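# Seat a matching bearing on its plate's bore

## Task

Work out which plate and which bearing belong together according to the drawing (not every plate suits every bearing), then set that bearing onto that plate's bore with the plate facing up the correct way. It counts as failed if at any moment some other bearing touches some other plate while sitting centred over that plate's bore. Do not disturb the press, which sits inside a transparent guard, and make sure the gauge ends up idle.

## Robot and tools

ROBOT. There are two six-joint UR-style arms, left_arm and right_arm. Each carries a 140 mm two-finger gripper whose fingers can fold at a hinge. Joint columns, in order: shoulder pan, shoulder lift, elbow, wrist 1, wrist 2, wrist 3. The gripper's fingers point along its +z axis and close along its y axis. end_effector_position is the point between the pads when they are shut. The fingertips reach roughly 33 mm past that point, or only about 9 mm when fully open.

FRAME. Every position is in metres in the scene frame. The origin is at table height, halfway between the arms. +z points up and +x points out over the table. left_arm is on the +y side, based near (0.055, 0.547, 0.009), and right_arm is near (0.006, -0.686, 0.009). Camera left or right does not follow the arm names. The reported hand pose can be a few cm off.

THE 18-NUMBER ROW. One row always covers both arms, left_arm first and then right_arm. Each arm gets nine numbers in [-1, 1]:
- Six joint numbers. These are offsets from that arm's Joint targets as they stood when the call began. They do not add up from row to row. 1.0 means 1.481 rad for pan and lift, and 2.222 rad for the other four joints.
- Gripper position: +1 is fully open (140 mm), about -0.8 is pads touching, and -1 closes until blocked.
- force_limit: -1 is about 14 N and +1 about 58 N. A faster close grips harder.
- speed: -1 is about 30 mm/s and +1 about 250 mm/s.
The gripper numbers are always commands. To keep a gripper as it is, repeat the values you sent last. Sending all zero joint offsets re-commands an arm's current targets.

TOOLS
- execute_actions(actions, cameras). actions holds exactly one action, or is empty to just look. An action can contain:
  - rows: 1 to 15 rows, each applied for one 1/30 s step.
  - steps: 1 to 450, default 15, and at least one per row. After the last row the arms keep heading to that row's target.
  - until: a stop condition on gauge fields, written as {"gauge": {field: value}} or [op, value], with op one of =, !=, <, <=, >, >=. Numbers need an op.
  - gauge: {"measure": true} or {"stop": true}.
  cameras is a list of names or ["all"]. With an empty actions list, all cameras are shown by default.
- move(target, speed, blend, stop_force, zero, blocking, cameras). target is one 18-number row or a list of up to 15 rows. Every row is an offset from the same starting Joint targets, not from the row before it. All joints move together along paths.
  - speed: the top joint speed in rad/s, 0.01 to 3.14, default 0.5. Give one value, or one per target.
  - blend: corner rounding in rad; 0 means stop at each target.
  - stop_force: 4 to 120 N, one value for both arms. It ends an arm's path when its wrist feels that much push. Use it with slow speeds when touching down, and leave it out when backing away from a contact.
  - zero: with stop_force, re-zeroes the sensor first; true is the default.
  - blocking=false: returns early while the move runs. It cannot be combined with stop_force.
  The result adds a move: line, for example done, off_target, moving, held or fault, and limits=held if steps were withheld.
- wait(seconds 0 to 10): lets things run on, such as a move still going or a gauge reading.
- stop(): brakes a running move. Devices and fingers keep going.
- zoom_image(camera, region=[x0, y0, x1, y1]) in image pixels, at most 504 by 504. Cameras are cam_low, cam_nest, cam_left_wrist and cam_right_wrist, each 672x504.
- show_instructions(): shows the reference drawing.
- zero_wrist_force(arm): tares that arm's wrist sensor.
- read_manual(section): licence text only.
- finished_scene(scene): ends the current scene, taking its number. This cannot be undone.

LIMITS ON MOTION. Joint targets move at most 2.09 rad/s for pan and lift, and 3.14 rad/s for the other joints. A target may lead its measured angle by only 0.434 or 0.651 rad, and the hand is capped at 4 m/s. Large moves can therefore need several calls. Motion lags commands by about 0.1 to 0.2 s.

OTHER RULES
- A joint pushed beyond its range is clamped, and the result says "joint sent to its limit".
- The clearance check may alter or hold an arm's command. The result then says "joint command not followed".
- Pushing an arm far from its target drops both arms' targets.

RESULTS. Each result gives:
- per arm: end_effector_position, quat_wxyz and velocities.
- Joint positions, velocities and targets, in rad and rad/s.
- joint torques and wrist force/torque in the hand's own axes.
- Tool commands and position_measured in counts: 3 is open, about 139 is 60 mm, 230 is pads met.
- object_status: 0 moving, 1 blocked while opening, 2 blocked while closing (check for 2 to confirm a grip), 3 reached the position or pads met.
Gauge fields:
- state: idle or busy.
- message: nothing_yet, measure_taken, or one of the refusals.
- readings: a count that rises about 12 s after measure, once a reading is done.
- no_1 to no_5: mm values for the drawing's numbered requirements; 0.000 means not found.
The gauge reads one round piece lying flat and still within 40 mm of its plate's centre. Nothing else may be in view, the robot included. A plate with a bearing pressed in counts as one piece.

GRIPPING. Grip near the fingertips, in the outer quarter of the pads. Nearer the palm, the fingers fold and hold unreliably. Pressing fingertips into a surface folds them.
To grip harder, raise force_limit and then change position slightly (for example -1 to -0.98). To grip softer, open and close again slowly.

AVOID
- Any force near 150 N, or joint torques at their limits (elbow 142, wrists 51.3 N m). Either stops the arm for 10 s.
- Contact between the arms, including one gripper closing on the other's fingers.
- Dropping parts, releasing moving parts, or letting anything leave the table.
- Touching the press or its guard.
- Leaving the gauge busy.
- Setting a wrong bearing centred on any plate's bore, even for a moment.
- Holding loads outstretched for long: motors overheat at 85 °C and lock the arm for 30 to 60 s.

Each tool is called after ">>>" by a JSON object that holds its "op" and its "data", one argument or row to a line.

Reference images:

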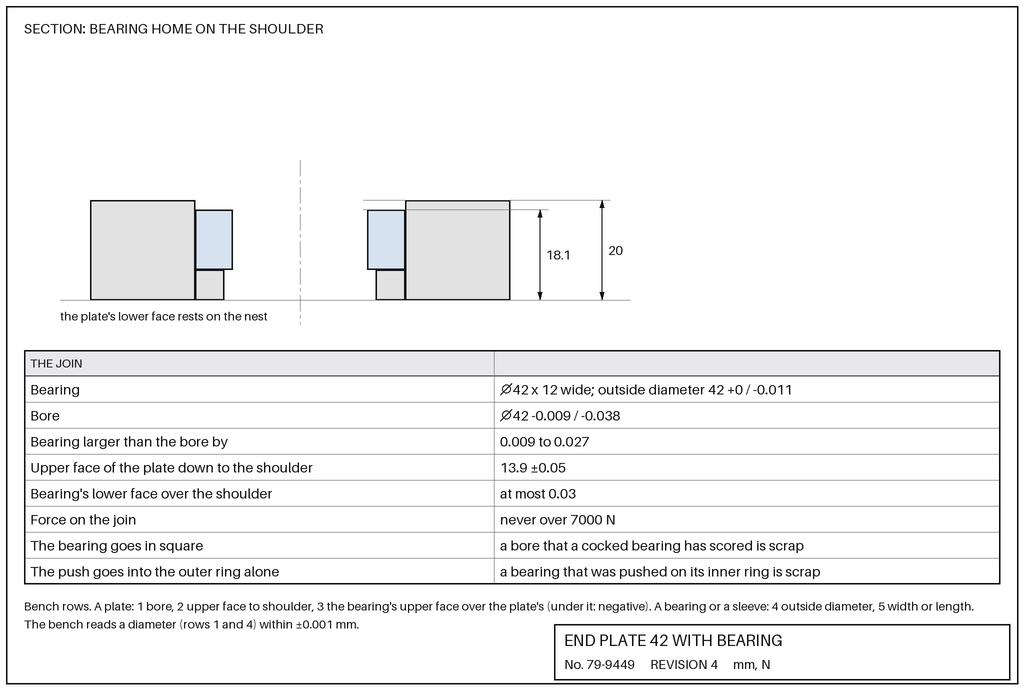

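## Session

>>> {"op": "execute_actions", "data": {
  "actions": []
}}

Scene clock: 0.00 s.
left_arm: end_effector_position=(+0.4852, +0.5954, +0.3566) position_measured=3 object_status=3 end_effector_quat_wxyz=(-0.182, +0.750, +0.546, +0.325) | right_arm: end_effector_position=(+1.1291, -0.4232, +0.1184) position_measured=3 object_status=3 end_effector_quat_wxyz=(-0.101, +0.742, +0.308, +0.586)
Joint positions: left_arm=[-0.952 -2.182 2.247 -1.192 -0.928 0.78] | right_arm=[-0.083 -0.691 1.67 -3.75 -0.94 -3.59]
Joint velocities: within noise
Joint torques (N m): no reading
Wrist force (N): no reading
Wrist torque (N m): no reading
Wrist force, peak (N): no reading
Joint targets: left_arm=[-0.952 -2.182 2.247 -1.192 -0.928 0.780] | right_arm=[-0.083 -0.691 1.670 -3.750 -0.940 -3.590]
Tool commands: left_gripper/position=+1.0 left_gripper/force_limit=+1.0 left_gripper/speed=+1.0 right_gripper/position=+1.0 right_gripper/force_limit=+1.0 right_gripper/speed=+1.0
gauge: message=nothing_yet readings=0 no_1=0.000 no_2=0.000 no_3=0.000 no_4=0.000 no_5=0.000
camera_calibration:
cam_left_wrist: T_world_to_cam=[[0.942186, -0.327369, 0.0715221, -0.275455], [-0.27704, -0.881085, -0.383326, 0.792036], [0.188506, 0.34135, -0.92084, 0.212955], [0, 0, 0, 1]] pos_world=[0.438812, 0.534983, 0.519406]
cam_right_wrist: T_world_to_cam=[[0.575291, -0.790732, 0.209244, -1.00049], [-0.369091, -0.479247, -0.7963, 0.315515], [0.729939, 0.380875, -0.567559, -0.411602], [0, 0, 0, 1]] pos_world=[0.992472, -0.483141, 0.226983]

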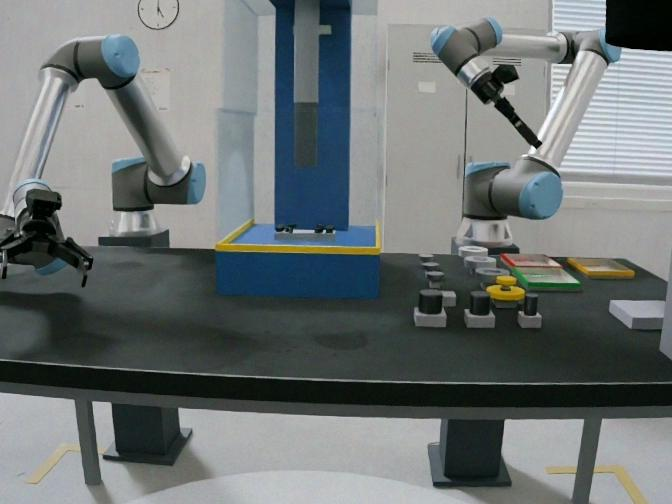

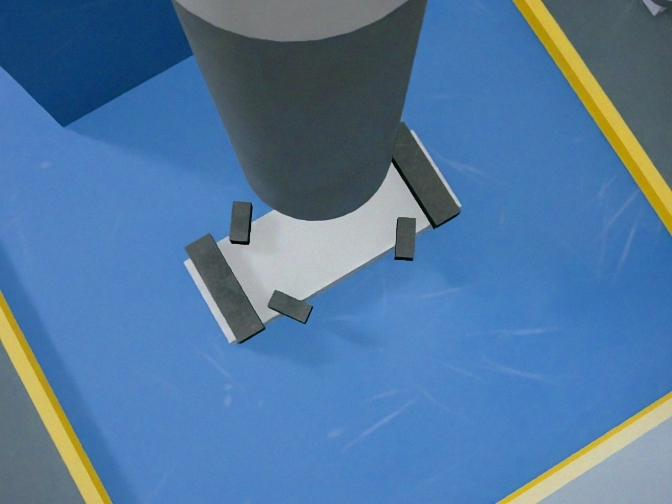

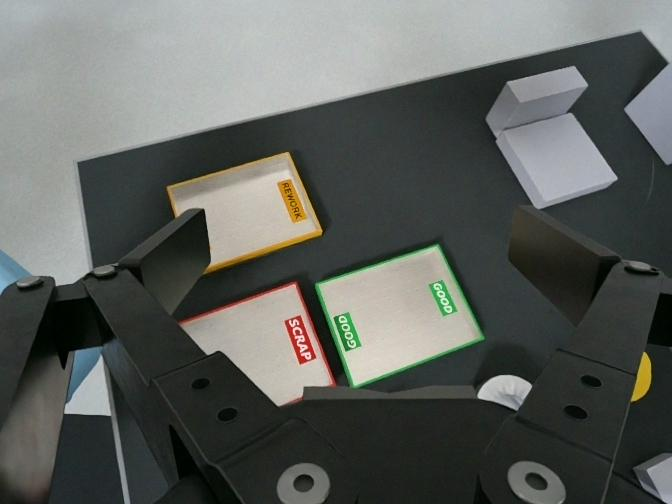

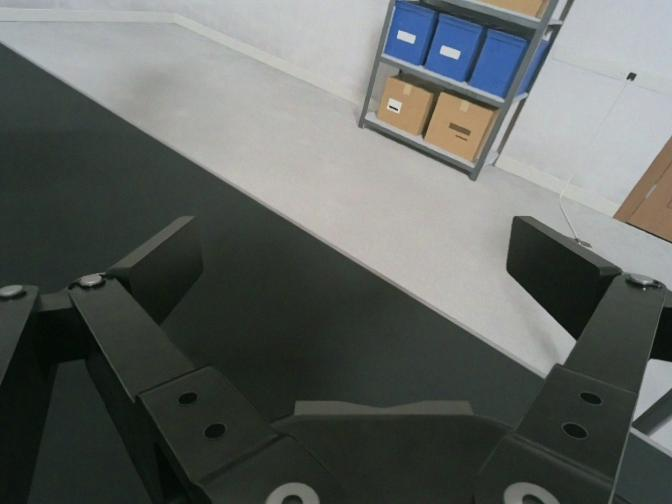

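>>> {"op": "move", "data": {
  "target": [0.2181,0.4213,-0.0780,-0.4025,-0.2893,0.0727,-0.05,0,1,0,0,0,0,0,0,1,1,1],
  "speed": 1.2,
  "cameras": ["cam_left_wrist"]
}}

>>> {"op": "zoom_image", "data": {
  "camera": "cam_left_wrist",
  "region": [240, 110, 480, 290]
}}

>>> {"op": "zoom_image", "data": {
  "camera": "cam_left_wrist",
  "region": [0, 0, 500, 250]
}}

Scene clock: 20.87 s.
left_arm: end_effector_position=(+0.6628, +0.3203, +0.1797) position_measured=135 object_status=3 end_effector_quat_wxyz=(+0.000, +0.707, +0.707, +0.000) | right_arm: end_effector_position=(+1.1291, -0.4232, +0.1184) position_measured=3 object_status=3 end_effector_quat_wxyz=(-0.101, +0.742, +0.308, +0.586)
Joint positions: left_arm=[-0.629 -1.558 2.074 -2.086 -1.57 0.942] | right_arm=[-0.083 -0.691 1.67 -3.75 -0.94 -3.59]
Joint torques (N m): left_arm=[16.33 -37.83 -48.25 -8.32 -3.47 3.74] | right_arm=[0.98 -97.33 -32.25 -4.27 0.37 -0.29]
Wrist force (N): left_arm=[0.5 0.4 -0.7] | right_arm=[-0.1 0.3 0.3]
Wrist torque (N m): left_arm=[-0.13 0.19 -0.28] | right_arm=[0.06 0.02 0.00]
Wrist force, peak (N): left_arm=[-0.8 3.6 1.4] | right_arm=[0.3 -0.4 -0.1]
Joint targets: left_arm=[-0.629 -1.558 2.074 -2.087 -1.570 0.942] | right_arm=[-0.083 -0.691 1.670 -3.750 -0.940 -3.590]
gauge: message=nothing_yet readings=0 no_1=0.000 no_2=0.000 no_3=0.000 no_4=0.000 no_5=0.000
move: done
camera_calibration:
cam_left_wrist: T_world_to_cam=[[0.999884, -0.000463396, -0.0152312, -0.647559], [0.00498457, -0.934603, 0.355658, 0.228475], [-0.0143999, -0.355693, -0.934492, 0.470677], [0, 0, 0, 1]] pos_world=[0.653122, 0.38065, 0.348722]
Images, in order (width x height): cam_left_wrist 672x504.

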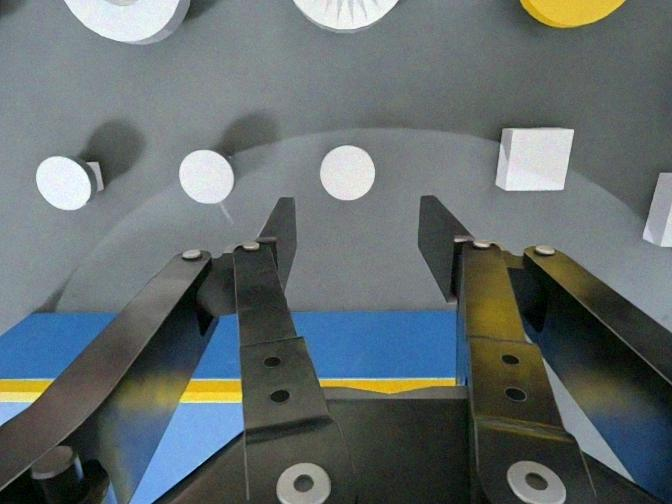

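Scaled by 2.100 from the camera's 672x504 image, which has a finer 960x720 frame.

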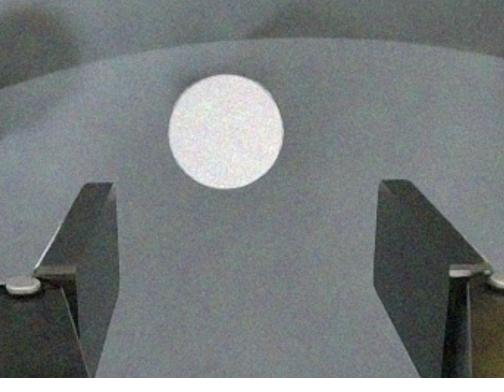

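Scaled by 1.008 from the camera's 672x504 image, which has a finer 960x720 frame.

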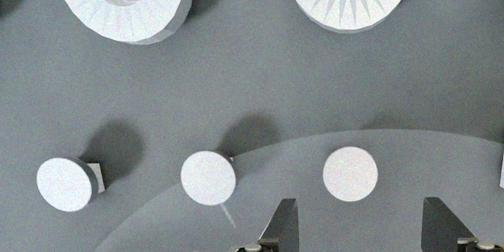

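>>> {"op": "move", "data": {
  "target": [
    [0.0034,0.0930,0.0547,-0.1167,-0.0004,0.0021,-0.05,0,1,0,0,0,0,0,0,1,1,1],
    [0.0034,0.0930,0.0547,-0.1167,-0.0004,0.0021,-1,0,-1,0,0,0,0,0,0,1,1,1],
    [0.0034,0.0077,0.0130,-0.0181,-0.0004,0.0021,-1,0,-1,0,0,0,0,0,0,1,1,1],
    [0.3207,0.0355,-0.0065,-0.0171,-0.0004,-0.99,-1,0,-1,0,0,0,0,0,0,1,1,1]
  ],
  "speed": [0.35,0.3,0.3,1.5],
  "blend": [0,0,0.02,0],
  "cameras": ["cam_left_wrist"]
}}

>>> {"op": "zoom_image", "data": {
  "camera": "cam_left_wrist",
  "region": [240, 130, 480, 310]
}}

Scene clock: 63.27 s.
left_arm: end_effector_position=(+0.7200, +0.6198, +0.1596) position_measured=170 object_status=2 end_effector_quat_wxyz=(+0.000, -0.524, +0.852, +0.000) | right_arm: end_effector_position=(+1.1291, -0.4232, +0.1184) position_measured=3 object_status=3 end_effector_quat_wxyz=(-0.101, +0.742, +0.308, +0.586)
Joint positions: left_arm=[-0.154 -1.505 2.059 -2.125 -1.571 -1.258] | right_arm=[-0.083 -0.691 1.67 -3.75 -0.94 -3.59]
Joint torques (N m): left_arm=[17.17 -40.71 -47.69 -2.87 0.99 -4.33] | right_arm=[0.7 -97.36 -32.82 -5.16 0.63 -0.49]
Wrist force (N): left_arm=[1.1 0.0 0.6] | right_arm=[0.2 0.0 -0.1]
Wrist torque (N m): left_arm=[-0.30 0.14 -0.09] | right_arm=[0.01 -0.05 -0.01]
Wrist force, peak (N): left_arm=[4.9 -8.6 -25.8] | right_arm=[-0.2 -0.2 -0.6]
Joint targets: left_arm=[-0.154 -1.505 2.059 -2.125 -1.571 -1.258] | right_arm=[-0.083 -0.691 1.670 -3.750 -0.940 -3.590]
gauge: message=nothing_yet readings=0 no_1=0.000 no_2=0.000 no_3=0.000 no_4=0.000 no_5=0.000
move: done
camera_calibration:
cam_left_wrist: T_world_to_cam=[[-0.892612, 0.450566, -0.0153039, 0.378137], [0.416289, 0.836787, 0.355655, -0.878797], [0.173052, 0.311091, -0.934492, 0.0110071], [0, 0, 0, 1]] pos_world=[0.701459, 0.561566, 0.328622]
Images, in order (width x height): cam_left_wrist 672x504.

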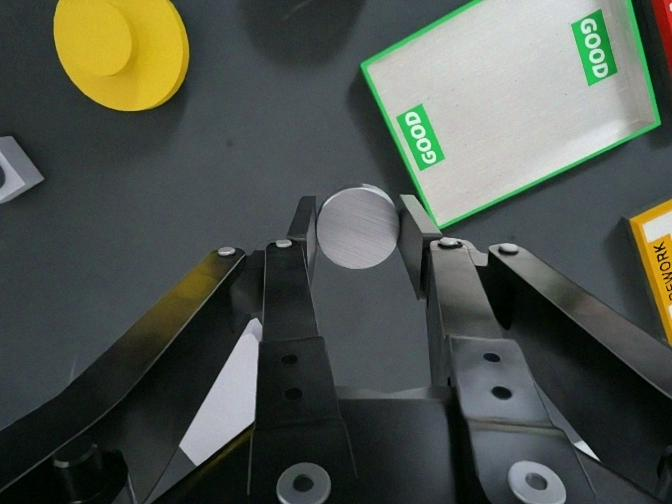

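Scaled by 2.100 from the camera's 672x504 image, which has a finer 960x720 frame.

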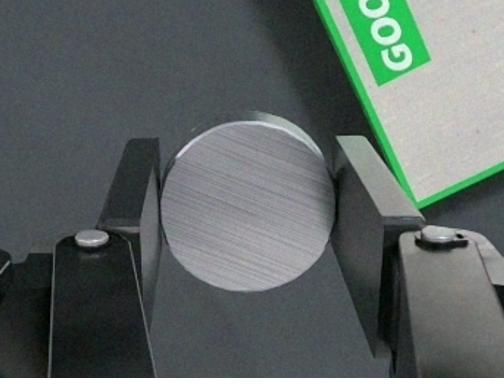

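>>> {"op": "move", "data": {
  "target": [
    [0.1357,0.2673,-0.1715,-0.0067,0,-0.1196,-1,0,-1,0,0,0,0,0,0,1,1,1],
    [0.1357,0.2821,-0.1644,-0.0237,0,-0.1196,-1,0,-1,0,0,0,0,0,0,1,1,1],
    [0.1357,0.2911,-0.1605,-0.0335,0,-0.1196,-1,0,-1,0,0,0,0,0,0,1,1,1]
  ],
  "speed": [0.5,0.08,0.012],
  "blend": [0.01,0.003,0],
  "stop_force": 10,
  "cameras": ["cam_left_wrist"]
}}

Scene clock: 88.97 s.
left_arm: end_effector_position=(+0.9200, +0.7619, +0.0580) position_measured=170 object_status=2 end_effector_quat_wxyz=(+0.000, +0.707, -0.707, +0.000) | right_arm: end_effector_position=(+1.1291, -0.4232, +0.1184) position_measured=3 object_status=3 end_effector_quat_wxyz=(-0.101, +0.742, +0.308, +0.586)
Joint positions: left_arm=[0.047 -1.08 1.699 -2.189 -1.571 -1.524] | right_arm=[-0.083 -0.691 1.67 -3.75 -0.94 -3.59]
Joint torques (N m): left_arm=[12.88 -94.49 -40.44 -2.32 3.32 -4] | right_arm=[-1.42 -96.52 -33.57 -5.28 0.69 -0.52]
Wrist force (N): left_arm=[1.4 3.8 -10.5] | right_arm=[0.1 -0.2 0.0]
Wrist torque (N m): left_arm=[0.14 0.35 -0.13] | right_arm=[-0.04 -0.03 -0.01]
Wrist force, peak (N): left_arm=[2.7 12.0 -25.3] | right_arm=[-0.5 0.2 0.1]
Joint targets: left_arm=[0.047 -1.080 1.699 -2.189 -1.571 -1.524] | right_arm=[-0.083 -0.691 1.670 -3.750 -0.940 -3.590]
gauge: message=nothing_yet readings=0 no_1=0.000 no_2=0.000 no_3=0.000 no_4=0.000 no_5=0.000
move: contact (left_arm); path passed 2 of 3 targets
camera_calibration:
cam_left_wrist: T_world_to_cam=[[-0.999885, 0.000429046, -0.0151373, 0.932706], [-0.00498463, 0.934569, 0.355746, -0.731682], [0.0142995, 0.355781, -0.93446, -0.050714], [0, 0, 0, 1]] pos_world=[0.929677, 0.701451, 0.227022]
Images, in order (width x height): cam_left_wrist 672x504.

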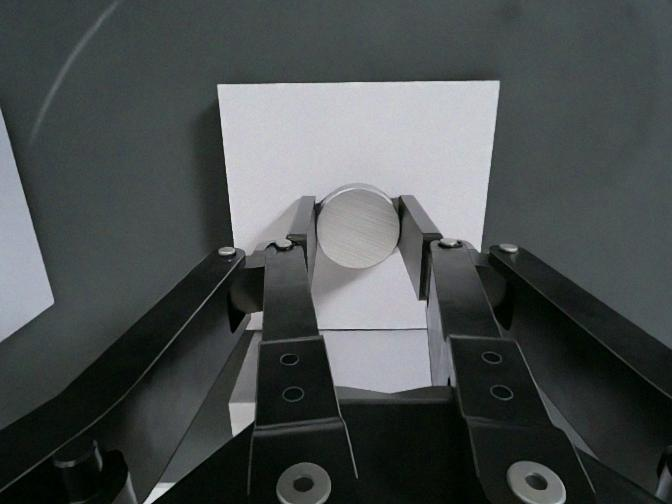

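>>> {"op": "move", "data": {
  "target": [
    [0,0,0,0,0,0,0.02,0,-0.6,0,0,0,0,0,0,1,1,1],
    [0,-0.0200,-0.0094,0.0223,0,0,0.02,0,-0.6,0,0,0,0,0,0,1,1,1],
    [-0.1326,-0.2524,0.1549,0.0131,0,-0.0884,0.02,0,-0.6,0,0,0,0,0,0,1,1,1]
  ],
  "speed": [0.3,0.12,0.8],
  "blend": [0,0.01,0]
}}

>>> {"op": "execute_actions", "data": {
  "actions": [
    {"gauge":{"measure":true},"steps":450,"until":{"gauge":{"readings":[">=",1]}}}
  ]
}}

Scene clock: 109.20 s.
left_arm: end_effector_position=(+0.7402, +0.6199, +0.1402) position_measured=127 object_status=3 end_effector_quat_wxyz=(+0.000, +0.707, -0.707, +0.000) | right_arm: end_effector_position=(+1.1291, -0.4232, +0.1184) position_measured=3 object_status=3 end_effector_quat_wxyz=(-0.101, +0.742, +0.308, +0.586)
Joint positions: left_arm=[-0.149 -1.454 2.043 -2.16 -1.571 -1.72] | right_arm=[-0.083 -0.691 1.67 -3.75 -0.94 -3.59]
Joint torques (N m): left_arm=[-13.98 -68.78 -34 -8.26 3.21 -4.44] | right_arm=[-1.1 -97.21 -35.01 -5.45 0.56 -0.63]
Wrist force (N): left_arm=[1.0 0.1 -0.2] | right_arm=[0.3 -0.2 -0.2]
Wrist torque (N m): left_arm=[-0.24 0.14 -0.06] | right_arm=[-0.04 -0.05 0.00]
Wrist force, peak (N): left_arm=[1.7 3.8 -10.8] | right_arm=[0.0 -0.5 -0.3]
Joint targets: left_arm=[-0.149 -1.454 2.043 -2.160 -1.571 -1.720] | right_arm=[-0.083 -0.691 1.670 -3.750 -0.940 -3.590]
gauge: message=nothing_yet readings=0 no_1=0.000 no_2=0.000 no_3=0.000 no_4=0.000 no_5=0.000
move: done

Scene clock: 121.40 s.
left_arm: end_effector_position=(+0.7401, +0.6198, +0.1402) position_measured=127 object_status=3 end_effector_quat_wxyz=(+0.000, +0.707, -0.707, +0.000) | right_arm: end_effector_position=(+1.1291, -0.4232, +0.1184) position_measured=3 object_status=3 end_effector_quat_wxyz=(-0.101, +0.742, +0.308, +0.586)
Joint positions: left_arm=[-0.149 -1.454 2.043 -2.16 -1.571 -1.72] | right_arm=[-0.083 -0.691 1.67 -3.75 -0.94 -3.59]
Joint torques (N m): left_arm=[-14.03 -70.06 -34.25 -8.19 3.35 -4.17] | right_arm=[0.29 -96.86 -34.46 -5.72 0.49 -0.37]
Wrist force (N): left_arm=[1.0 0.2 -0.2] | right_arm=[0.2 -0.1 0.2]
Wrist torque (N m): left_arm=[-0.21 0.14 -0.06] | right_arm=[-0.02 -0.03 -0.01]
Wrist force, peak (N): left_arm=[1.5 0.1 -0.3] | right_arm=[-0.2 -0.5 0.2]
Joint targets: left_arm=[-0.149 -1.454 2.043 -2.160 -1.571 -1.720] | right_arm=[-0.083 -0.691 1.670 -3.750 -0.940 -3.590]
Tool commands: left_gripper/position=+0.02 left_gripper/force_limit=+0.0 left_gripper/speed=-0.6 right_gripper/position=+1.0 right_gripper/force_limit=+1.0 right_gripper/speed=+1.0
gauge: message=measure_taken readings=1 no_1=0.000 no_2=0.000 no_3=0.000 no_4=41.998 no_5=12.000

>>> {"op": "move", "data": {
  "target": [
    [0.1326,0.2325,-0.1642,0.0093,0,0.0884,0.02,0,-0.6,0,0,0,0,0,0,1,1,1],
    [0.1326,0.2515,-0.1553,-0.0119,0,0.0884,0.02,0,-0.6,0,0,0,0,0,0,1,1,1],
    [0.1326,0.2515,-0.1553,-0.0119,0,0.0884,-1,0,-1,0,0,0,0,0,0,1,1,1],
    [0.1326,0.2325,-0.1642,0.0093,0,0.0884,-1,0,-1,0,0,0,0,0,0,1,1,1],
    [-0.0149,0.0654,-0.0043,-0.0393,0,-0.0099,-1,0,-1,0,0,0,0,0,0,1,1,1]
  ],
  "speed": [0.8,0.1,0.3,0.15,0.7],
  "blend": [0.01,0,0,0.01,0]
}}

>>> {"op": "move", "data": {
  "target": [
    [0,0.0466,0.0170,-0.0473,0,0,-1,0,-1,0,0,0,0,0,0,1,1,1],
    [0,0.0466,0.0170,-0.0473,0,0,0.05,0,-0.6,0,0,0,0,0,0,1,1,1],
    [0,0,0,0,0,0,0.05,0,-0.6,0,0,0,0,0,0,1,1,1],
    [-0.1665,-0.1577,0.0602,0.0449,0,-0.1109,0.643,0,1,0,0,0,0,0,0,1,1,1]
  ],
  "speed": [0.08,0.2,0.2,0.7],
  "blend": [0,0,0.02,0],
  "cameras": ["cam_left_wrist"]
}}

>>> {"op": "zoom_image", "data": {
  "camera": "cam_left_wrist",
  "region": [200, 80, 520, 320]
}}

Scene clock: 166.10 s.
left_arm: end_effector_position=(+0.7703, +0.5998, +0.0902) position_measured=170 object_status=2 end_effector_quat_wxyz=(+0.000, +0.707, -0.707, +0.000) | right_arm: end_effector_position=(+1.1291, -0.4232, +0.1184) position_measured=3 object_status=3 end_effector_quat_wxyz=(-0.101, +0.742, +0.308, +0.586)
Joint positions: left_arm=[-0.171 -1.357 2.033 -2.247 -1.571 -1.742] | right_arm=[-0.083 -0.691 1.67 -3.75 -0.94 -3.59]
Joint torques (N m): left_arm=[-15.12 -77.75 -32.08 -8.38 2.9 -4.21] | right_arm=[0.79 -96.8 -36.81 -6.03 0.45 -0.34]
Wrist force (N): left_arm=[1.1 -0.2 0.6] | right_arm=[-0.1 -0.1 0.0]
Wrist torque (N m): left_arm=[-0.28 0.13 -0.02] | right_arm=[-0.02 0.02 0.00]
Wrist force, peak (N): left_arm=[1.6 7.5 -17.6] | right_arm=[-0.3 -0.3 0.3]
Joint targets: left_arm=[-0.171 -1.357 2.033 -2.247 -1.571 -1.742] | right_arm=[-0.083 -0.691 1.670 -3.750 -0.940 -3.590]
gauge: message=measure_taken readings=1 no_1=0.000 no_2=0.000 no_3=0.000 no_4=41.998 no_5=12.000
move: done

Scene clock: 170.53 s.
left_arm: end_effector_position=(+0.6621, +0.4677, +0.1502) position_measured=48 object_status=0 end_effector_quat_wxyz=(+0.000, +0.707, -0.707, +0.000) | right_arm: end_effector_position=(+1.1291, -0.4232, +0.1184) position_measured=3 object_status=3 end_effector_quat_wxyz=(-0.101, +0.742, +0.308, +0.586)
Joint positions: left_arm=[-0.418 -1.591 2.167 -2.148 -1.571 -1.989] | right_arm=[-0.083 -0.691 1.67 -3.75 -0.94 -3.59]
Joint torques (N m): left_arm=[-15.46 -59.17 -34.25 -2.85 1.94 -4.32] | right_arm=[0.08 -96.69 -35.81 -6.12 0.7 -0.71]
Wrist force (N): left_arm=[0.5 1.0 -0.5] | right_arm=[0.0 0.0 -0.1]
Wrist torque (N m): left_arm=[0.05 0.14 -0.16] | right_arm=[0.01 0.01 -0.01]
Wrist force, peak (N): left_arm=[0.3 3.0 -10.6] | right_arm=[0.0 -0.2 -0.5]
Joint targets: left_arm=[-0.418 -1.591 2.167 -2.148 -1.571 -1.989] | right_arm=[-0.083 -0.691 1.670 -3.750 -0.940 -3.590]
gauge: message=measure_taken readings=1 no_1=0.000 no_2=0.000 no_3=0.000 no_4=41.998 no_5=12.000
move: done
camera_calibration:
cam_left_wrist: T_world_to_cam=[[-0.999879, 0.000791785, -0.0155346, 0.676234], [-0.00478561, 0.934603, 0.355659, -0.491031], [0.0148003, 0.35569, -0.934487, 0.143477], [0, 0, 0, 1]] pos_world=[0.671678, 0.40735, 0.319222]
Images, in order (width x height): cam_left_wrist 672x504.

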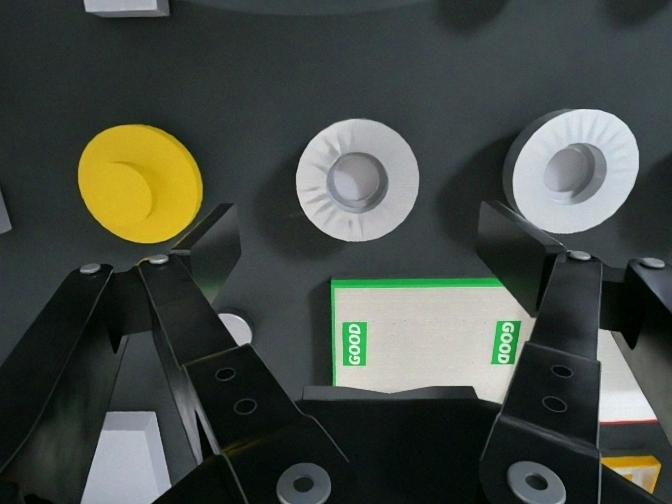

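Scaled by 1.575 from the camera's 672x504 image, which has a finer 960x720 frame.

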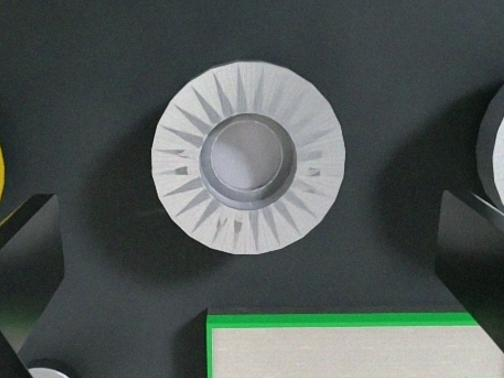

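>>> {"op": "move", "data": {
  "target": [
    [-0.0063,0.0828,0.0419,-0.0971,0,-0.0042,0.643,0,1,0,0,0,0,0,0,1,1,1],
    [-0.0063,0.0828,0.0419,-0.0971,0,-0.0042,-1,0.2,-1,0,0,0,0,0,0,1,1,1],
    [-0.0063,-0.0030,0.0020,0,0,-0.0042,-1,0.2,-1,0,0,0,0,0,0,1,1,1],
    [0.1813,0.0923,-0.0560,-0.0056,0,0.1208,-1,0.2,-1,0,0,0,0,0,0,1,1,1],
    [0.3139,0.3248,-0.2202,0.0037,0,0.2092,-1,0.2,-1,0,0,0,0,0,0,1,1,1]
  ],
  "speed": [0.3,0.3,0.3,0.6,0.5],
  "blend": [0,0,0.02,0.08,0],
  "cameras": ["cam_left_wrist"]
}}

Scene clock: 213.47 s.
left_arm: end_effector_position=(+0.9202, +0.7616, +0.0903) position_measured=105 object_status=2 end_effector_quat_wxyz=(+0.000, +0.707, -0.707, +0.000) | right_arm: end_effector_position=(+1.1291, -0.4232, +0.1184) position_measured=3 object_status=3 end_effector_quat_wxyz=(-0.101, +0.742, +0.308, +0.586)
Joint positions: left_arm=[0.047 -1.11 1.678 -2.139 -1.571 -1.524] | right_arm=[-0.083 -0.691 1.67 -3.75 -0.94 -3.59]
Joint torques (N m): left_arm=[14.18 -75.59 -48.68 -3.17 -2.49 4.02] | right_arm=[-0.43 -98.77 -37.31 -6.22 0.78 -0.27]
Wrist force (N): left_arm=[0.1 0.9 2.7] | right_arm=[0.2 0.1 -0.1]
Wrist torque (N m): left_arm=[-0.05 0.38 -0.25] | right_arm=[0.02 -0.04 -0.01]
Wrist force, peak (N): left_arm=[-2.1 7.8 -23.3] | right_arm=[0.1 0.4 0.4]
Joint targets: left_arm=[0.047 -1.110 1.678 -2.139 -1.571 -1.524] | right_arm=[-0.083 -0.691 1.670 -3.750 -0.940 -3.590]
gauge: message=measure_taken readings=1 no_1=0.000 no_2=0.000 no_3=0.000 no_4=41.998 no_5=12.000
move: done
camera_calibration:
cam_left_wrist: T_world_to_cam=[[-0.999877, 0.000641047, -0.0156985, 0.933286], [-0.00498613, 0.93457, 0.355743, -0.742984], [0.0148994, 0.355778, -0.934452, -0.0210182], [0, 0, 0, 1]] pos_world=[0.929779, 0.70125, 0.259322]
Images, in order (width x height): cam_left_wrist 672x504.

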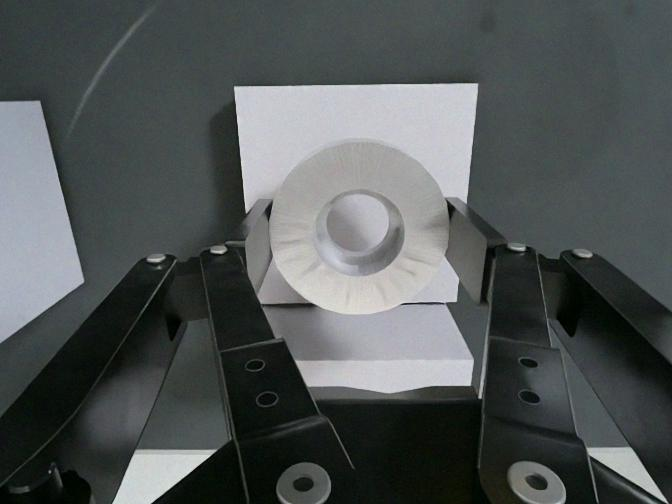

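>>> {"op": "move", "data": {
  "target": [
    [0,0.0186,0.0088,-0.0212,0,0,-1,0.2,-1,0,0,0,0,0,0,1,1,1],
    [0,0.0270,0.0122,-0.0302,0,0,-1,0.2,-1,0,0,0,0,0,0,1,1,1]
  ],
  "speed": [0.06,0.012],
  "blend": [0.003,0],
  "stop_force": 10,
  "cameras": ["cam_left_wrist"]
}}

Scene clock: 224.20 s.
left_arm: end_effector_position=(+0.9203, +0.7618, +0.0552) position_measured=105 object_status=2 end_effector_quat_wxyz=(+0.000, +0.707, -0.707, +0.000) | right_arm: end_effector_position=(+1.1291, -0.4232, +0.1184) position_measured=3 object_status=3 end_effector_quat_wxyz=(-0.101, +0.742, +0.308, +0.586)
Joint positions: left_arm=[0.047 -1.077 1.7 -2.194 -1.571 -1.524] | right_arm=[-0.083 -0.691 1.67 -3.75 -0.94 -3.59]
Joint torques (N m): left_arm=[13.84 -97.54 -44.23 -3.76 -2.65 3.47] | right_arm=[-1.41 -98.11 -37.88 -5.93 0.51 -0.06]
Wrist force (N): left_arm=[1.2 4.0 -5.9] | right_arm=[-0.2 -0.1 0.1]
Wrist torque (N m): left_arm=[-0.50 0.36 -0.30] | right_arm=[-0.02 0.03 -0.01]
Wrist force, peak (N): left_arm=[2.3 12.8 -23.2] | right_arm=[0.1 -0.5 0.0]
Joint targets: left_arm=[0.047 -1.077 1.700 -2.194 -1.571 -1.524] | right_arm=[-0.083 -0.691 1.670 -3.750 -0.940 -3.590]
gauge: message=measure_taken readings=1 no_1=0.000 no_2=0.000 no_3=0.000 no_4=41.998 no_5=12.000
move: contact (left_arm); path passed 1 of 2 targets; left_arm: the wrist 1 is farthest, 0.012 rad from its target
camera_calibration:
cam_left_wrist: T_world_to_cam=[[-0.999877, 0.000641047, -0.0156985, 0.932833], [-0.00498613, 0.93457, 0.355743, -0.730555], [0.0148994, 0.355778, -0.934452, -0.053948], [0, 0, 0, 1]] pos_world=[0.929879, 0.70135, 0.224122]
Images, in order (width x height): cam_left_wrist 672x504.

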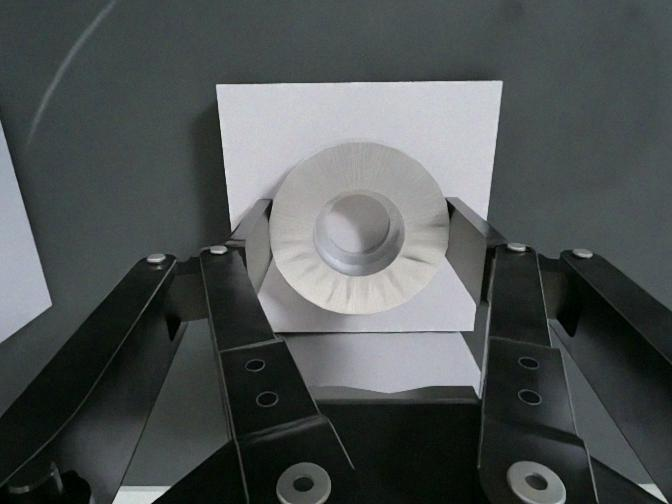

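>>> {"op": "move", "data": {
  "target": [
    [0,0,0,0,0,0,0.55,0.2,-0.6,0,0,0,0,0,0,1,1,1],
    [0,-0.0220,-0.0098,0.0246,0,0,0.55,0.2,-0.6,0,0,0,0,0,0,1,1,1],
    [-0.1475,-0.1891,0.1501,-0.0240,0,-0.0983,0.02,0,1,0,0,0,0,0,0,1,1,1]
  ],
  "speed": [0.3,0.12,0.7],
  "blend": [0,0.01,0]
}}

>>> {"op": "execute_actions", "data": {
  "actions": [
    {"gauge":{"measure":true},"steps":450,"until":{"gauge":{"readings":[">=",2]}}}
  ],
  "cameras": ["cam_left_wrist"]
}}

>>> {"op": "zoom_image", "data": {
  "camera": "cam_left_wrist",
  "region": [240, 110, 480, 290]
}}

Scene clock: 244.77 s.
left_arm: end_effector_position=(+0.7699, +0.5997, +0.0901) position_measured=127 object_status=0 end_effector_quat_wxyz=(+0.000, +0.707, -0.707, +0.000) | right_arm: end_effector_position=(+1.1291, -0.4232, +0.1184) position_measured=3 object_status=3 end_effector_quat_wxyz=(-0.101, +0.742, +0.308, +0.586)
Joint positions: left_arm=[-0.172 -1.357 2.034 -2.247 -1.571 -1.742] | right_arm=[-0.083 -0.691 1.67 -3.75 -0.94 -3.59]
Joint torques (N m): left_arm=[-14.87 -77.1 -31.93 -8.18 -3.05 -4.31] | right_arm=[0.66 -97.1 -38.51 -6.02 0.66 -0.28]
Wrist force (N): left_arm=[0.9 0.0 0.1] | right_arm=[-0.1 0.0 -0.1]
Wrist torque (N m): left_arm=[-0.24 0.16 -0.02] | right_arm=[0.01 0.03 -0.01]
Wrist force, peak (N): left_arm=[1.0 4.5 -6.8] | right_arm=[-0.3 -0.5 0.2]
Joint targets: left_arm=[-0.172 -1.357 2.034 -2.247 -1.571 -1.742] | right_arm=[-0.083 -0.691 1.670 -3.750 -0.940 -3.590]
gauge: message=measure_taken readings=1 no_1=0.000 no_2=0.000 no_3=0.000 no_4=41.998 no_5=12.000
move: done

Scene clock: 256.97 s.
left_arm: end_effector_position=(+0.7699, +0.5997, +0.0901) position_measured=127 object_status=3 end_effector_quat_wxyz=(+0.000, +0.707, -0.707, +0.000) | right_arm: end_effector_position=(+1.1291, -0.4232, +0.1184) position_measured=3 object_status=3 end_effector_quat_wxyz=(-0.101, +0.742, +0.308, +0.586)
Joint positions: left_arm=[-0.172 -1.357 2.034 -2.247 -1.571 -1.742] | right_arm=[-0.083 -0.691 1.67 -3.75 -0.94 -3.59]
Joint torques (N m): left_arm=[-15.09 -76.74 -31.97 -8.28 -2.83 -4.11] | right_arm=[-0.49 -99.38 -38.27 -6.33 0.55 -0.35]
Wrist force (N): left_arm=[1.1 0.1 0.2] | right_arm=[-0.2 0.1 -0.1]
Wrist torque (N m): left_arm=[-0.21 0.12 -0.01] | right_arm=[0.02 0.03 -0.01]
Wrist force, peak (N): left_arm=[1.4 -0.3 0.1] | right_arm=[0.4 -0.3 0.1]
Joint targets: left_arm=[-0.172 -1.357 2.034 -2.247 -1.571 -1.742] | right_arm=[-0.083 -0.691 1.670 -3.750 -0.940 -3.590]
Tool commands: left_gripper/position=+0.02 left_gripper/force_limit=+0.0 left_gripper/speed=+1.0 right_gripper/position=+1.0 right_gripper/force_limit=+1.0 right_gripper/speed=+1.0
gauge: message=measure_taken readings=2 no_1=41.953 no_2=13.899 no_3=0.000 no_4=0.000 no_5=0.000
camera_calibration:
cam_left_wrist: T_world_to_cam=[[-0.99988, 0.000663729, -0.0154761, 0.783136], [-0.00488447, 0.934603, 0.355658, -0.5923], [0.0147001, 0.355691, -0.934488, 0.0387866], [0, 0, 0, 1]] pos_world=[0.779578, 0.53925, 0.259022]
Images, in order (width x height): cam_left_wrist 672x504.

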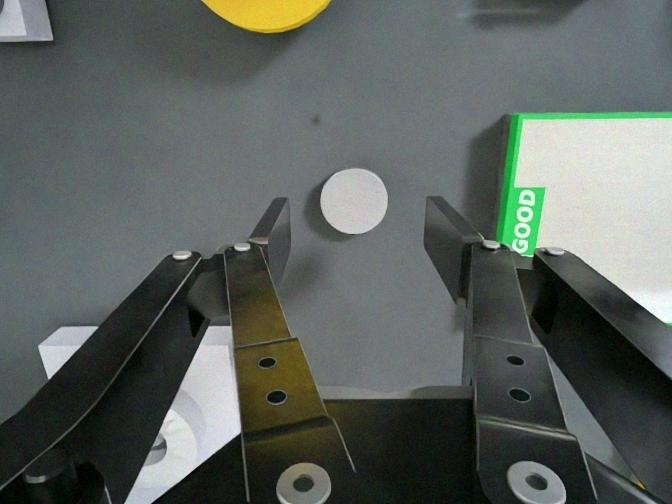

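Scaled by 2.100 from the camera's 672x504 image, which has a finer 960x720 frame.

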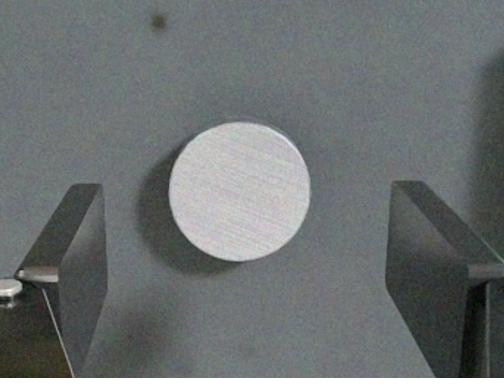

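>>> {"op": "move", "data": {
  "target": [
    [0.1474,0.1671,-0.1599,0.0486,0,0.0983,0.55,0.2,1,0,0,0,0,0,0,1,1,1],
    [0.1474,0.1884,-0.1500,0.0245,0,0.0983,0.55,0.2,1,0,0,0,0,0,0,1,1,1],
    [0.1474,0.1884,-0.1500,0.0245,0,0.0983,-1,0.2,-1,0,0,0,0,0,0,1,1,1],
    [0.1474,0.1671,-0.1599,0.0486,0,0.0983,-1,0.2,-1,0,0,0,0,0,0,1,1,1],
    [0.0148,-0.0654,0.0043,0.0393,0,0.0099,-1,0.2,-1,0,0,0,0,0,0,1,1,1],
    [-0.1728,-0.1607,0.0623,0.0449,0,-0.1151,-1,0.2,-1,0,0,0,0,0,0,1,1,1],
    [-0.1728,-0.0755,0.1018,-0.0515,0,-0.1151,-1,0.2,-1,0,0,0,0,0,0,1,1,1]
  ],
  "speed": [0.7,0.08,0.3,0.12,0.7,0.7,0.2],
  "blend": [0.01,0,0,0.01,0.08,0.02,0]
}}

Scene clock: 320.00 s.
left_arm: end_effector_position=(+0.6588, +0.4631, +0.0526) position_measured=105 object_status=2 end_effector_quat_wxyz=(+0.000, +0.707, -0.707, +0.000) | right_arm: end_effector_position=(+1.1291, -0.4232, +0.1184) position_measured=3 object_status=3 end_effector_quat_wxyz=(-0.101, +0.742, +0.308, +0.586)
Joint positions: left_arm=[-0.427 -1.47 2.26 -2.362 -1.571 -1.998] | right_arm=[-0.083 -0.691 1.67 -3.75 -0.94 -3.59]
Joint torques (N m): left_arm=[-13.07 -10.02 -17.82 -9.27 0.62 -4.18] | right_arm=[-0.56 -99.3 -40.45 -6.03 0.53 -0.3]
Wrist force (N): left_arm=[-5.3 20.0 -51.3] | right_arm=[0.1 0.3 0.1]
Wrist torque (N m): left_arm=[-0.36 0.08 -0.23] | right_arm=[0.07 -0.02 -0.01]
Wrist force, peak (N): left_arm=[-5.3 20.0 -51.3] | right_arm=[0.5 -0.3 0.3]
Joint targets: left_arm=[-0.427 -1.469 2.260 -2.362 -1.571 -1.998] | right_arm=[-0.083 -0.691 1.670 -3.750 -0.940 -3.590]
gauge: message=measure_taken readings=2 no_1=41.953 no_2=13.899 no_3=0.000 no_4=0.000 no_5=0.000
move: done

>>> {"op": "move", "data": {
  "target": [
    [0,0,0,0,0,0,0.55,0.2,-0.6,0,0,0,0,0,0,1,1,1],
    [0,-0.0852,-0.0396,0.0964,0,0,0.55,0.2,-0.6,0,0,0,0,0,0,1,1,1],
    [-0.0946,-0.2732,0.0600,0.1221,0,-0.0631,0.55,0.2,-0.6,0,0,0,0,0,0,1,1,1]
  ],
  "speed": [0.3,0.3,0.7],
  "blend": [0,0.05,0],
  "cameras": ["cam_left_wrist"]
}}

>>> {"op": "zoom_image", "data": {
  "camera": "cam_left_wrist",
  "region": [200, 80, 520, 320]
}}

Scene clock: 340.57 s.
left_arm: end_effector_position=(+0.5140, +0.4607, +0.1502) position_measured=59 object_status=3 end_effector_quat_wxyz=(+0.000, +0.707, -0.707, +0.000) | right_arm: end_effector_position=(+1.1291, -0.4232, +0.1184) position_measured=3 object_status=3 end_effector_quat_wxyz=(-0.101, +0.742, +0.308, +0.586)
Joint positions: left_arm=[-0.568 -1.874 2.393 -2.091 -1.571 -2.138] | right_arm=[-0.083 -0.691 1.67 -3.75 -0.94 -3.59]
Joint torques (N m): left_arm=[-15.44 -35.12 -35.65 -2.94 -0.87 -4.35] | right_arm=[-0.11 -99.01 -41.07 -5.92 0.87 -0.24]
Wrist force (N): left_arm=[0.3 0.8 -1.3] | right_arm=[0.1 -0.2 0.2]
Wrist torque (N m): left_arm=[-0.06 0.24 -0.10] | right_arm=[-0.04 -0.04 -0.01]
Wrist force, peak (N): left_arm=[-4.6 18.8 -61.5] | right_arm=[0.3 -0.5 -0.2]
Joint targets: left_arm=[-0.568 -1.874 2.393 -2.091 -1.571 -2.138] | right_arm=[-0.083 -0.691 1.670 -3.750 -0.940 -3.590]
gauge: message=measure_taken readings=2 no_1=41.953 no_2=13.899 no_3=0.000 no_4=0.000 no_5=0.000
move: done
camera_calibration:
cam_left_wrist: T_world_to_cam=[[-0.99988, 0.000756459, -0.0154411, 0.52814], [-0.00478536, 0.934603, 0.35566, -0.485162], [0.0147004, 0.355691, -0.934488, 0.148118], [0, 0, 0, 1]] pos_world=[0.523578, 0.40035, 0.319122]
Images, in order (width x height): cam_left_wrist 672x504.

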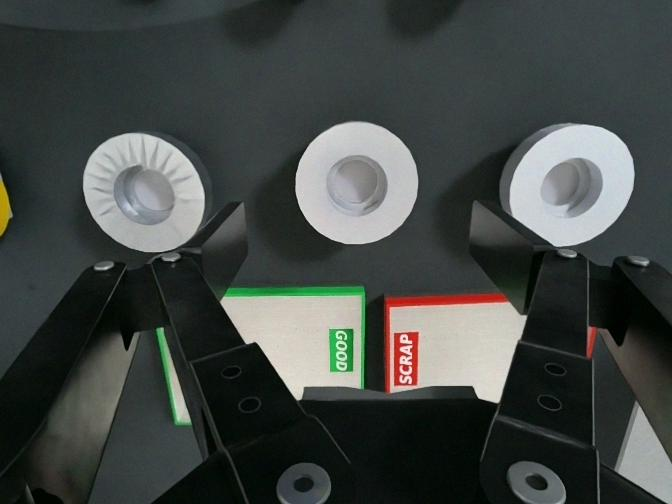

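Scaled by 1.575 from the camera's 672x504 image, which has a finer 960x720 frame.

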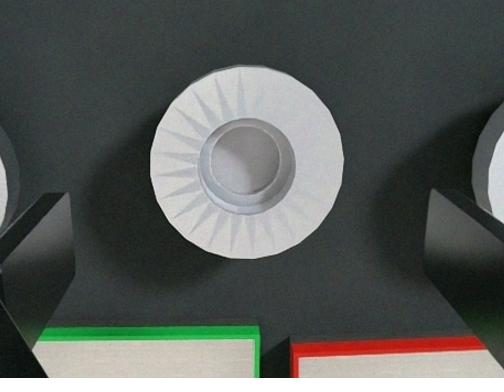

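>>> {"op": "move", "data": {
  "target": [
    [-0.0058,0.0997,0.0518,-0.1181,0,-0.0039,0.55,0.2,-0.6,0,0,0,0,0,0,1,1,1],
    [-0.0058,0.0997,0.0518,-0.1181,0,-0.0039,-1,0.2,-1,0,0,0,0,0,0,1,1,1],
    [-0.0058,-0.0038,0.0016,0.0009,0,-0.0039,-1,0.2,-1,0,0,0,0,0,0,1,1,1],
    [0.2822,0.2833,-0.1576,-0.0313,0,0.1881,-1,0.2,-1,0,0,0,0,0,0,1,1,1],
    [0.4148,0.5158,-0.3218,-0.0220,0,0.2765,-1,0.2,-1,0,0,0,0,0,0,1,1,1]
  ],
  "speed": [0.35,0.3,0.3,0.7,0.6],
  "blend": [0,0,0.02,0.08,0],
  "cameras": ["cam_left_wrist"]
}}

>>> {"op": "move", "data": {
  "target": [
    [0,0.0186,0.0088,-0.0212,0,0,-1,0.2,-1,0,0,0,0,0,0,1,1,1],
    [0,0.0270,0.0122,-0.0302,0,0,-1,0.2,-1,0,0,0,0,0,0,1,1,1]
  ],
  "speed": [0.06,0.012],
  "blend": [0.003,0],
  "stop_force": 10,
  "cameras": ["cam_left_wrist"]
}}

>>> {"op": "zoom_image", "data": {
  "camera": "cam_left_wrist",
  "region": [240, 110, 480, 340]
}}

Scene clock: 388.07 s.
left_arm: end_effector_position=(+0.9200, +0.7615, +0.0902) position_measured=105 object_status=2 end_effector_quat_wxyz=(+0.000, +0.707, -0.707, +0.000) | right_arm: end_effector_position=(+1.1291, -0.4232, +0.1184) position_measured=3 object_status=3 end_effector_quat_wxyz=(-0.101, +0.742, +0.308, +0.586)
Joint positions: left_arm=[0.047 -1.11 1.679 -2.139 -1.571 -1.524] | right_arm=[-0.083 -0.691 1.67 -3.75 -0.94 -3.59]
Joint torques (N m): left_arm=[16.72 -78.24 -48.64 -3.23 -2.79 3.81] | right_arm=[-1.22 -98.1 -42.33 -6.2 0.62 -0.14]
Wrist force (N): left_arm=[0.3 0.8 2.5] | right_arm=[0.0 0.1 0.1]
Wrist torque (N m): left_arm=[-0.08 0.32 -0.25] | right_arm=[0.02 0.00 -0.01]
Wrist force, peak (N): left_arm=[-3.9 9.7 -27.6] | right_arm=[0.4 0.1 0.5]
Joint targets: left_arm=[0.047 -1.110 1.678 -2.139 -1.571 -1.524] | right_arm=[-0.083 -0.691 1.670 -3.750 -0.940 -3.590]
gauge: message=measure_taken readings=2 no_1=41.953 no_2=13.899 no_3=0.000 no_4=0.000 no_5=0.000
move: done
camera_calibration:
cam_left_wrist: T_world_to_cam=[[-0.999877, 0.000734583, -0.0156631, 0.93301], [-0.00488615, 0.93457, 0.355745, -0.742949], [0.0148996, 0.355778, -0.934452, -0.0210732], [0, 0, 0, 1]] pos_world=[0.929579, 0.70115, 0.259222]
Images, in order (width x height): cam_left_wrist 672x504.

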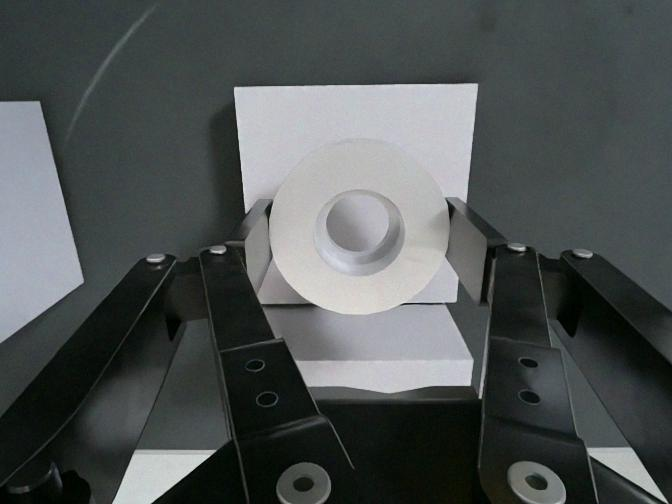

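Scene clock: 390.77 s.
left_arm: end_effector_position=(+0.9201, +0.7616, +0.0549) position_measured=105 object_status=2 end_effector_quat_wxyz=(+0.000, +0.707, -0.707, +0.000) | right_arm: end_effector_position=(+1.1291, -0.4232, +0.1184) position_measured=3 object_status=3 end_effector_quat_wxyz=(-0.101, +0.742, +0.308, +0.586)
Joint positions: left_arm=[0.047 -1.077 1.701 -2.195 -1.571 -1.524] | right_arm=[-0.083 -0.691 1.67 -3.75 -0.94 -3.59]
Joint torques (N m): left_arm=[12.62 -98.15 -44.22 -3.85 -2.95 3.78] | right_arm=[-0.84 -98.01 -42.05 -5.89 0.67 0.03]
Wrist force (N): left_arm=[1.5 4.6 -7.1] | right_arm=[0.1 -0.1 0.1]
Wrist torque (N m): left_arm=[-0.47 0.34 -0.31] | right_arm=[-0.01 -0.01 -0.01]
Wrist force, peak (N): left_arm=[2.5 11.8 -22.4] | right_arm=[0.5 0.0 0.2]
Joint targets: left_arm=[0.047 -1.077 1.701 -2.195 -1.571 -1.524] | right_arm=[-0.083 -0.691 1.670 -3.750 -0.940 -3.590]
gauge: message=measure_taken readings=2 no_1=41.953 no_2=13.899 no_3=0.000 no_4=0.000 no_5=0.000
move: contact (left_arm); path passed 1 of 2 targets; left_arm: the wrist 1 is farthest, 0.012 rad from its target
camera_calibration:
cam_left_wrist: T_world_to_cam=[[-0.999877, 0.000734583, -0.0156631, 0.932557], [-0.00488615, 0.93457, 0.355745, -0.730484], [0.0148996, 0.355778, -0.934452, -0.0540964], [0, 0, 0, 1]] pos_world=[0.929679, 0.70125, 0.223922]
Images, in order (width x height): cam_left_wrist 672x504.

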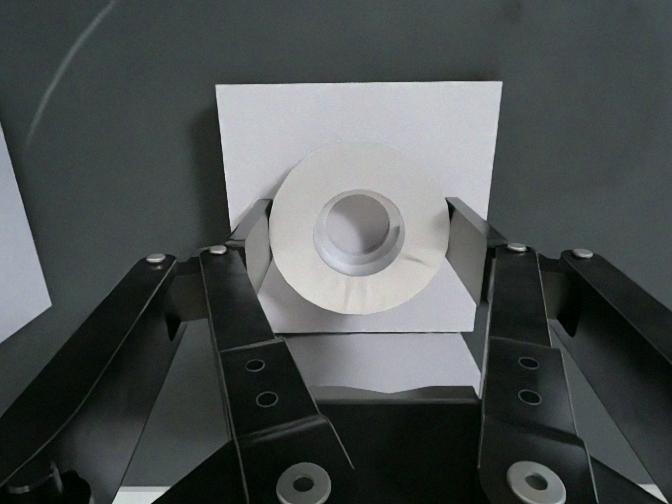

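Scaled by 2.100 from the camera's 672x504 image, which has a finer 960x720 frame.

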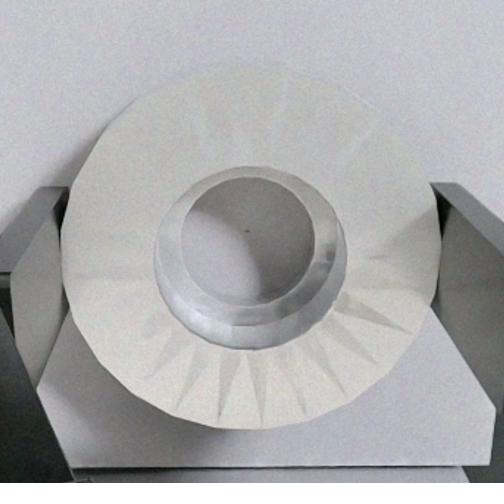

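>>> {"op": "move", "data": {
  "target": [
    [0,0,0,0,0,0,0.55,0.2,-0.6,0,0,0,0,0,0,1,1,1],
    [0,-0.0220,-0.0103,0.0250,0,0,0.55,0.2,-0.6,0,0,0,0,0,0,1,1,1],
    [-0.1475,-0.1891,0.1497,-0.0236,0,-0.0983,0.02,0,1,0,0,0,0,0,0,1,1,1]
  ],
  "speed": [0.3,0.12,0.7],
  "blend": [0,0.01,0]
}}

>>> {"op": "execute_actions", "data": {
  "actions": [
    {"gauge":{"measure":true},"steps":450,"until":{"gauge":{"readings":[">=",3]}}}
  ]
}}

Scene clock: 408.63 s.
left_arm: end_effector_position=(+0.7700, +0.5996, +0.0903) position_measured=127 object_status=0 end_effector_quat_wxyz=(+0.000, +0.707, -0.707, +0.000) | right_arm: end_effector_position=(+1.1291, -0.4232, +0.1184) position_measured=3 object_status=3 end_effector_quat_wxyz=(-0.101, +0.742, +0.308, +0.586)
Joint positions: left_arm=[-0.172 -1.357 2.034 -2.247 -1.571 -1.742] | right_arm=[-0.083 -0.691 1.67 -3.75 -0.94 -3.59]
Joint torques (N m): left_arm=[-15.36 -77.87 -31.48 -8.21 -2.9 -4.35] | right_arm=[-1.56 -98.19 -42.55 -5.87 0.68 -0.32]
Wrist force (N): left_arm=[0.9 -0.3 0.2] | right_arm=[0.4 -0.1 0.2]
Wrist torque (N m): left_arm=[-0.29 0.15 -0.02] | right_arm=[-0.02 -0.09 -0.01]
Wrist force, peak (N): left_arm=[1.4 4.4 -6.9] | right_arm=[0.5 0.1 0.4]
Joint targets: left_arm=[-0.172 -1.357 2.034 -2.247 -1.571 -1.742] | right_arm=[-0.083 -0.691 1.670 -3.750 -0.940 -3.590]
gauge: message=measure_taken readings=2 no_1=41.953 no_2=13.899 no_3=0.000 no_4=0.000 no_5=0.000
move: done

Scene clock: 420.83 s.
left_arm: end_effector_position=(+0.7700, +0.5996, +0.0903) position_measured=127 object_status=3 end_effector_quat_wxyz=(+0.000, +0.707, -0.707, +0.000) | right_arm: end_effector_position=(+1.1291, -0.4232, +0.1184) position_measured=3 object_status=3 end_effector_quat_wxyz=(-0.101, +0.742, +0.308, +0.586)
Joint positions: left_arm=[-0.172 -1.357 2.034 -2.247 -1.571 -1.742] | right_arm=[-0.083 -0.691 1.67 -3.75 -0.94 -3.59]
Joint torques (N m): left_arm=[-14.9 -76.85 -31.75 -8.2 -2.52 -4.04] | right_arm=[-0.05 -97.38 -42.39 -6.15 0.63 -0.14]
Wrist force (N): left_arm=[1.0 0.0 -0.2] | right_arm=[-0.1 0.1 0.2]
Wrist torque (N m): left_arm=[-0.22 0.14 -0.01] | right_arm=[0.02 0.00 -0.01]
Wrist force, peak (N): left_arm=[1.4 0.0 -0.2] | right_arm=[0.5 0.0 0.3]
Joint targets: left_arm=[-0.172 -1.357 2.034 -2.247 -1.571 -1.742] | right_arm=[-0.083 -0.691 1.670 -3.750 -0.940 -3.590]
Tool commands: left_gripper/position=+0.02 left_gripper/force_limit=+0.0 left_gripper/speed=+1.0 right_gripper/position=+1.0 right_gripper/force_limit=+1.0 right_gripper/speed=+1.0
gauge: message=measure_taken readings=3 no_1=41.984 no_2=13.900 no_3=0.000 no_4=0.000 no_5=0.000

>>> {"op": "move", "data": {
  "target": [
    [0,0.0466,0.0170,-0.0473,0,0,0.02,0,1,0,0,0,0,0,0,1,1,1],
    [0,0.0466,0.0170,-0.0473,0,0,-1,0,-1,0,0,0,0,0,0,1,1,1],
    [0,-0.0150,-0.0072,0.0171,0,0,-1,0,-1,0,0,0,0,0,0,1,1,1],
    [0.1459,0.1607,-0.1626,0.0555,0,0.0972,-1,0,-1,0,0,0,0,0,0,1,1,1]
  ],
  "speed": [0.15,0.2,0.2,0.5],
  "blend": [0,0,0.02,0],
  "cameras": ["cam_left_wrist"]
}}

>>> {"op": "zoom_image", "data": {
  "camera": "cam_left_wrist",
  "region": [240, 110, 480, 340]
}}

Scene clock: 458.60 s.
left_arm: end_effector_position=(+0.9200, +0.7594, +0.1003) position_measured=170 object_status=2 end_effector_quat_wxyz=(+0.000, +0.707, -0.707, +0.000) | right_arm: end_effector_position=(+1.1291, -0.4232, +0.1184) position_measured=3 object_status=3 end_effector_quat_wxyz=(-0.101, +0.742, +0.308, +0.586)
Joint positions: left_arm=[0.044 -1.12 1.672 -2.124 -1.571 -1.526] | right_arm=[-0.083 -0.691 1.67 -3.75 -0.94 -3.59]
Joint torques (N m): left_arm=[16.86 -76.3 -47.12 -2.82 -1.22 3.47] | right_arm=[-1.51 -96.5 -43.23 -5.96 0.57 -0.22]
Wrist force (N): left_arm=[0.4 0.8 0.8] | right_arm=[0.1 0.0 0.0]
Wrist torque (N m): left_arm=[-0.08 0.32 -0.26] | right_arm=[0.01 -0.02 -0.01]
Wrist force, peak (N): left_arm=[0.2 5.7 -20.9] | right_arm=[0.2 -0.4 0.4]
Joint targets: left_arm=[0.044 -1.119 1.672 -2.124 -1.571 -1.526] | right_arm=[-0.083 -0.691 1.670 -3.750 -0.940 -3.590]
gauge: message=measure_taken readings=3 no_1=41.984 no_2=13.900 no_3=0.000 no_4=0.000 no_5=0.000
move: done
camera_calibration:
cam_left_wrist: T_world_to_cam=[[-0.99988, 0.000663917, -0.0154761, 0.933171], [-0.00488565, 0.93457, 0.355746, -0.74458], [0.0146997, 0.355779, -0.934455, -0.0107024], [0, 0, 0, 1]] pos_world=[0.929578, 0.69905, 0.269322]
Images, in order (width x height): cam_left_wrist 672x504.

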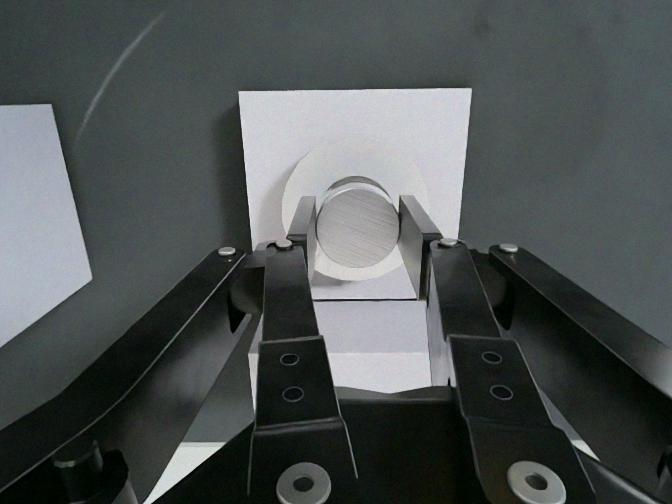

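Scaled by 2.100 from the camera's 672x504 image, which has a finer 960x720 frame.

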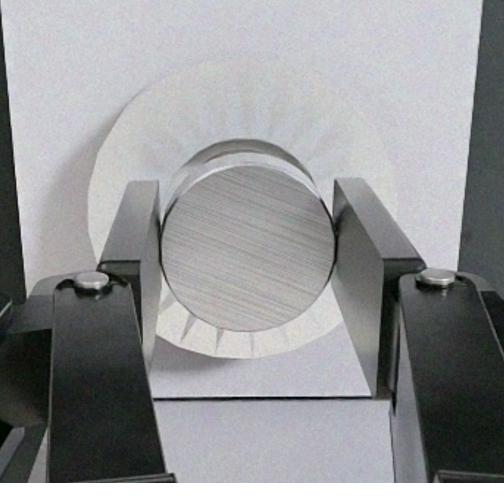

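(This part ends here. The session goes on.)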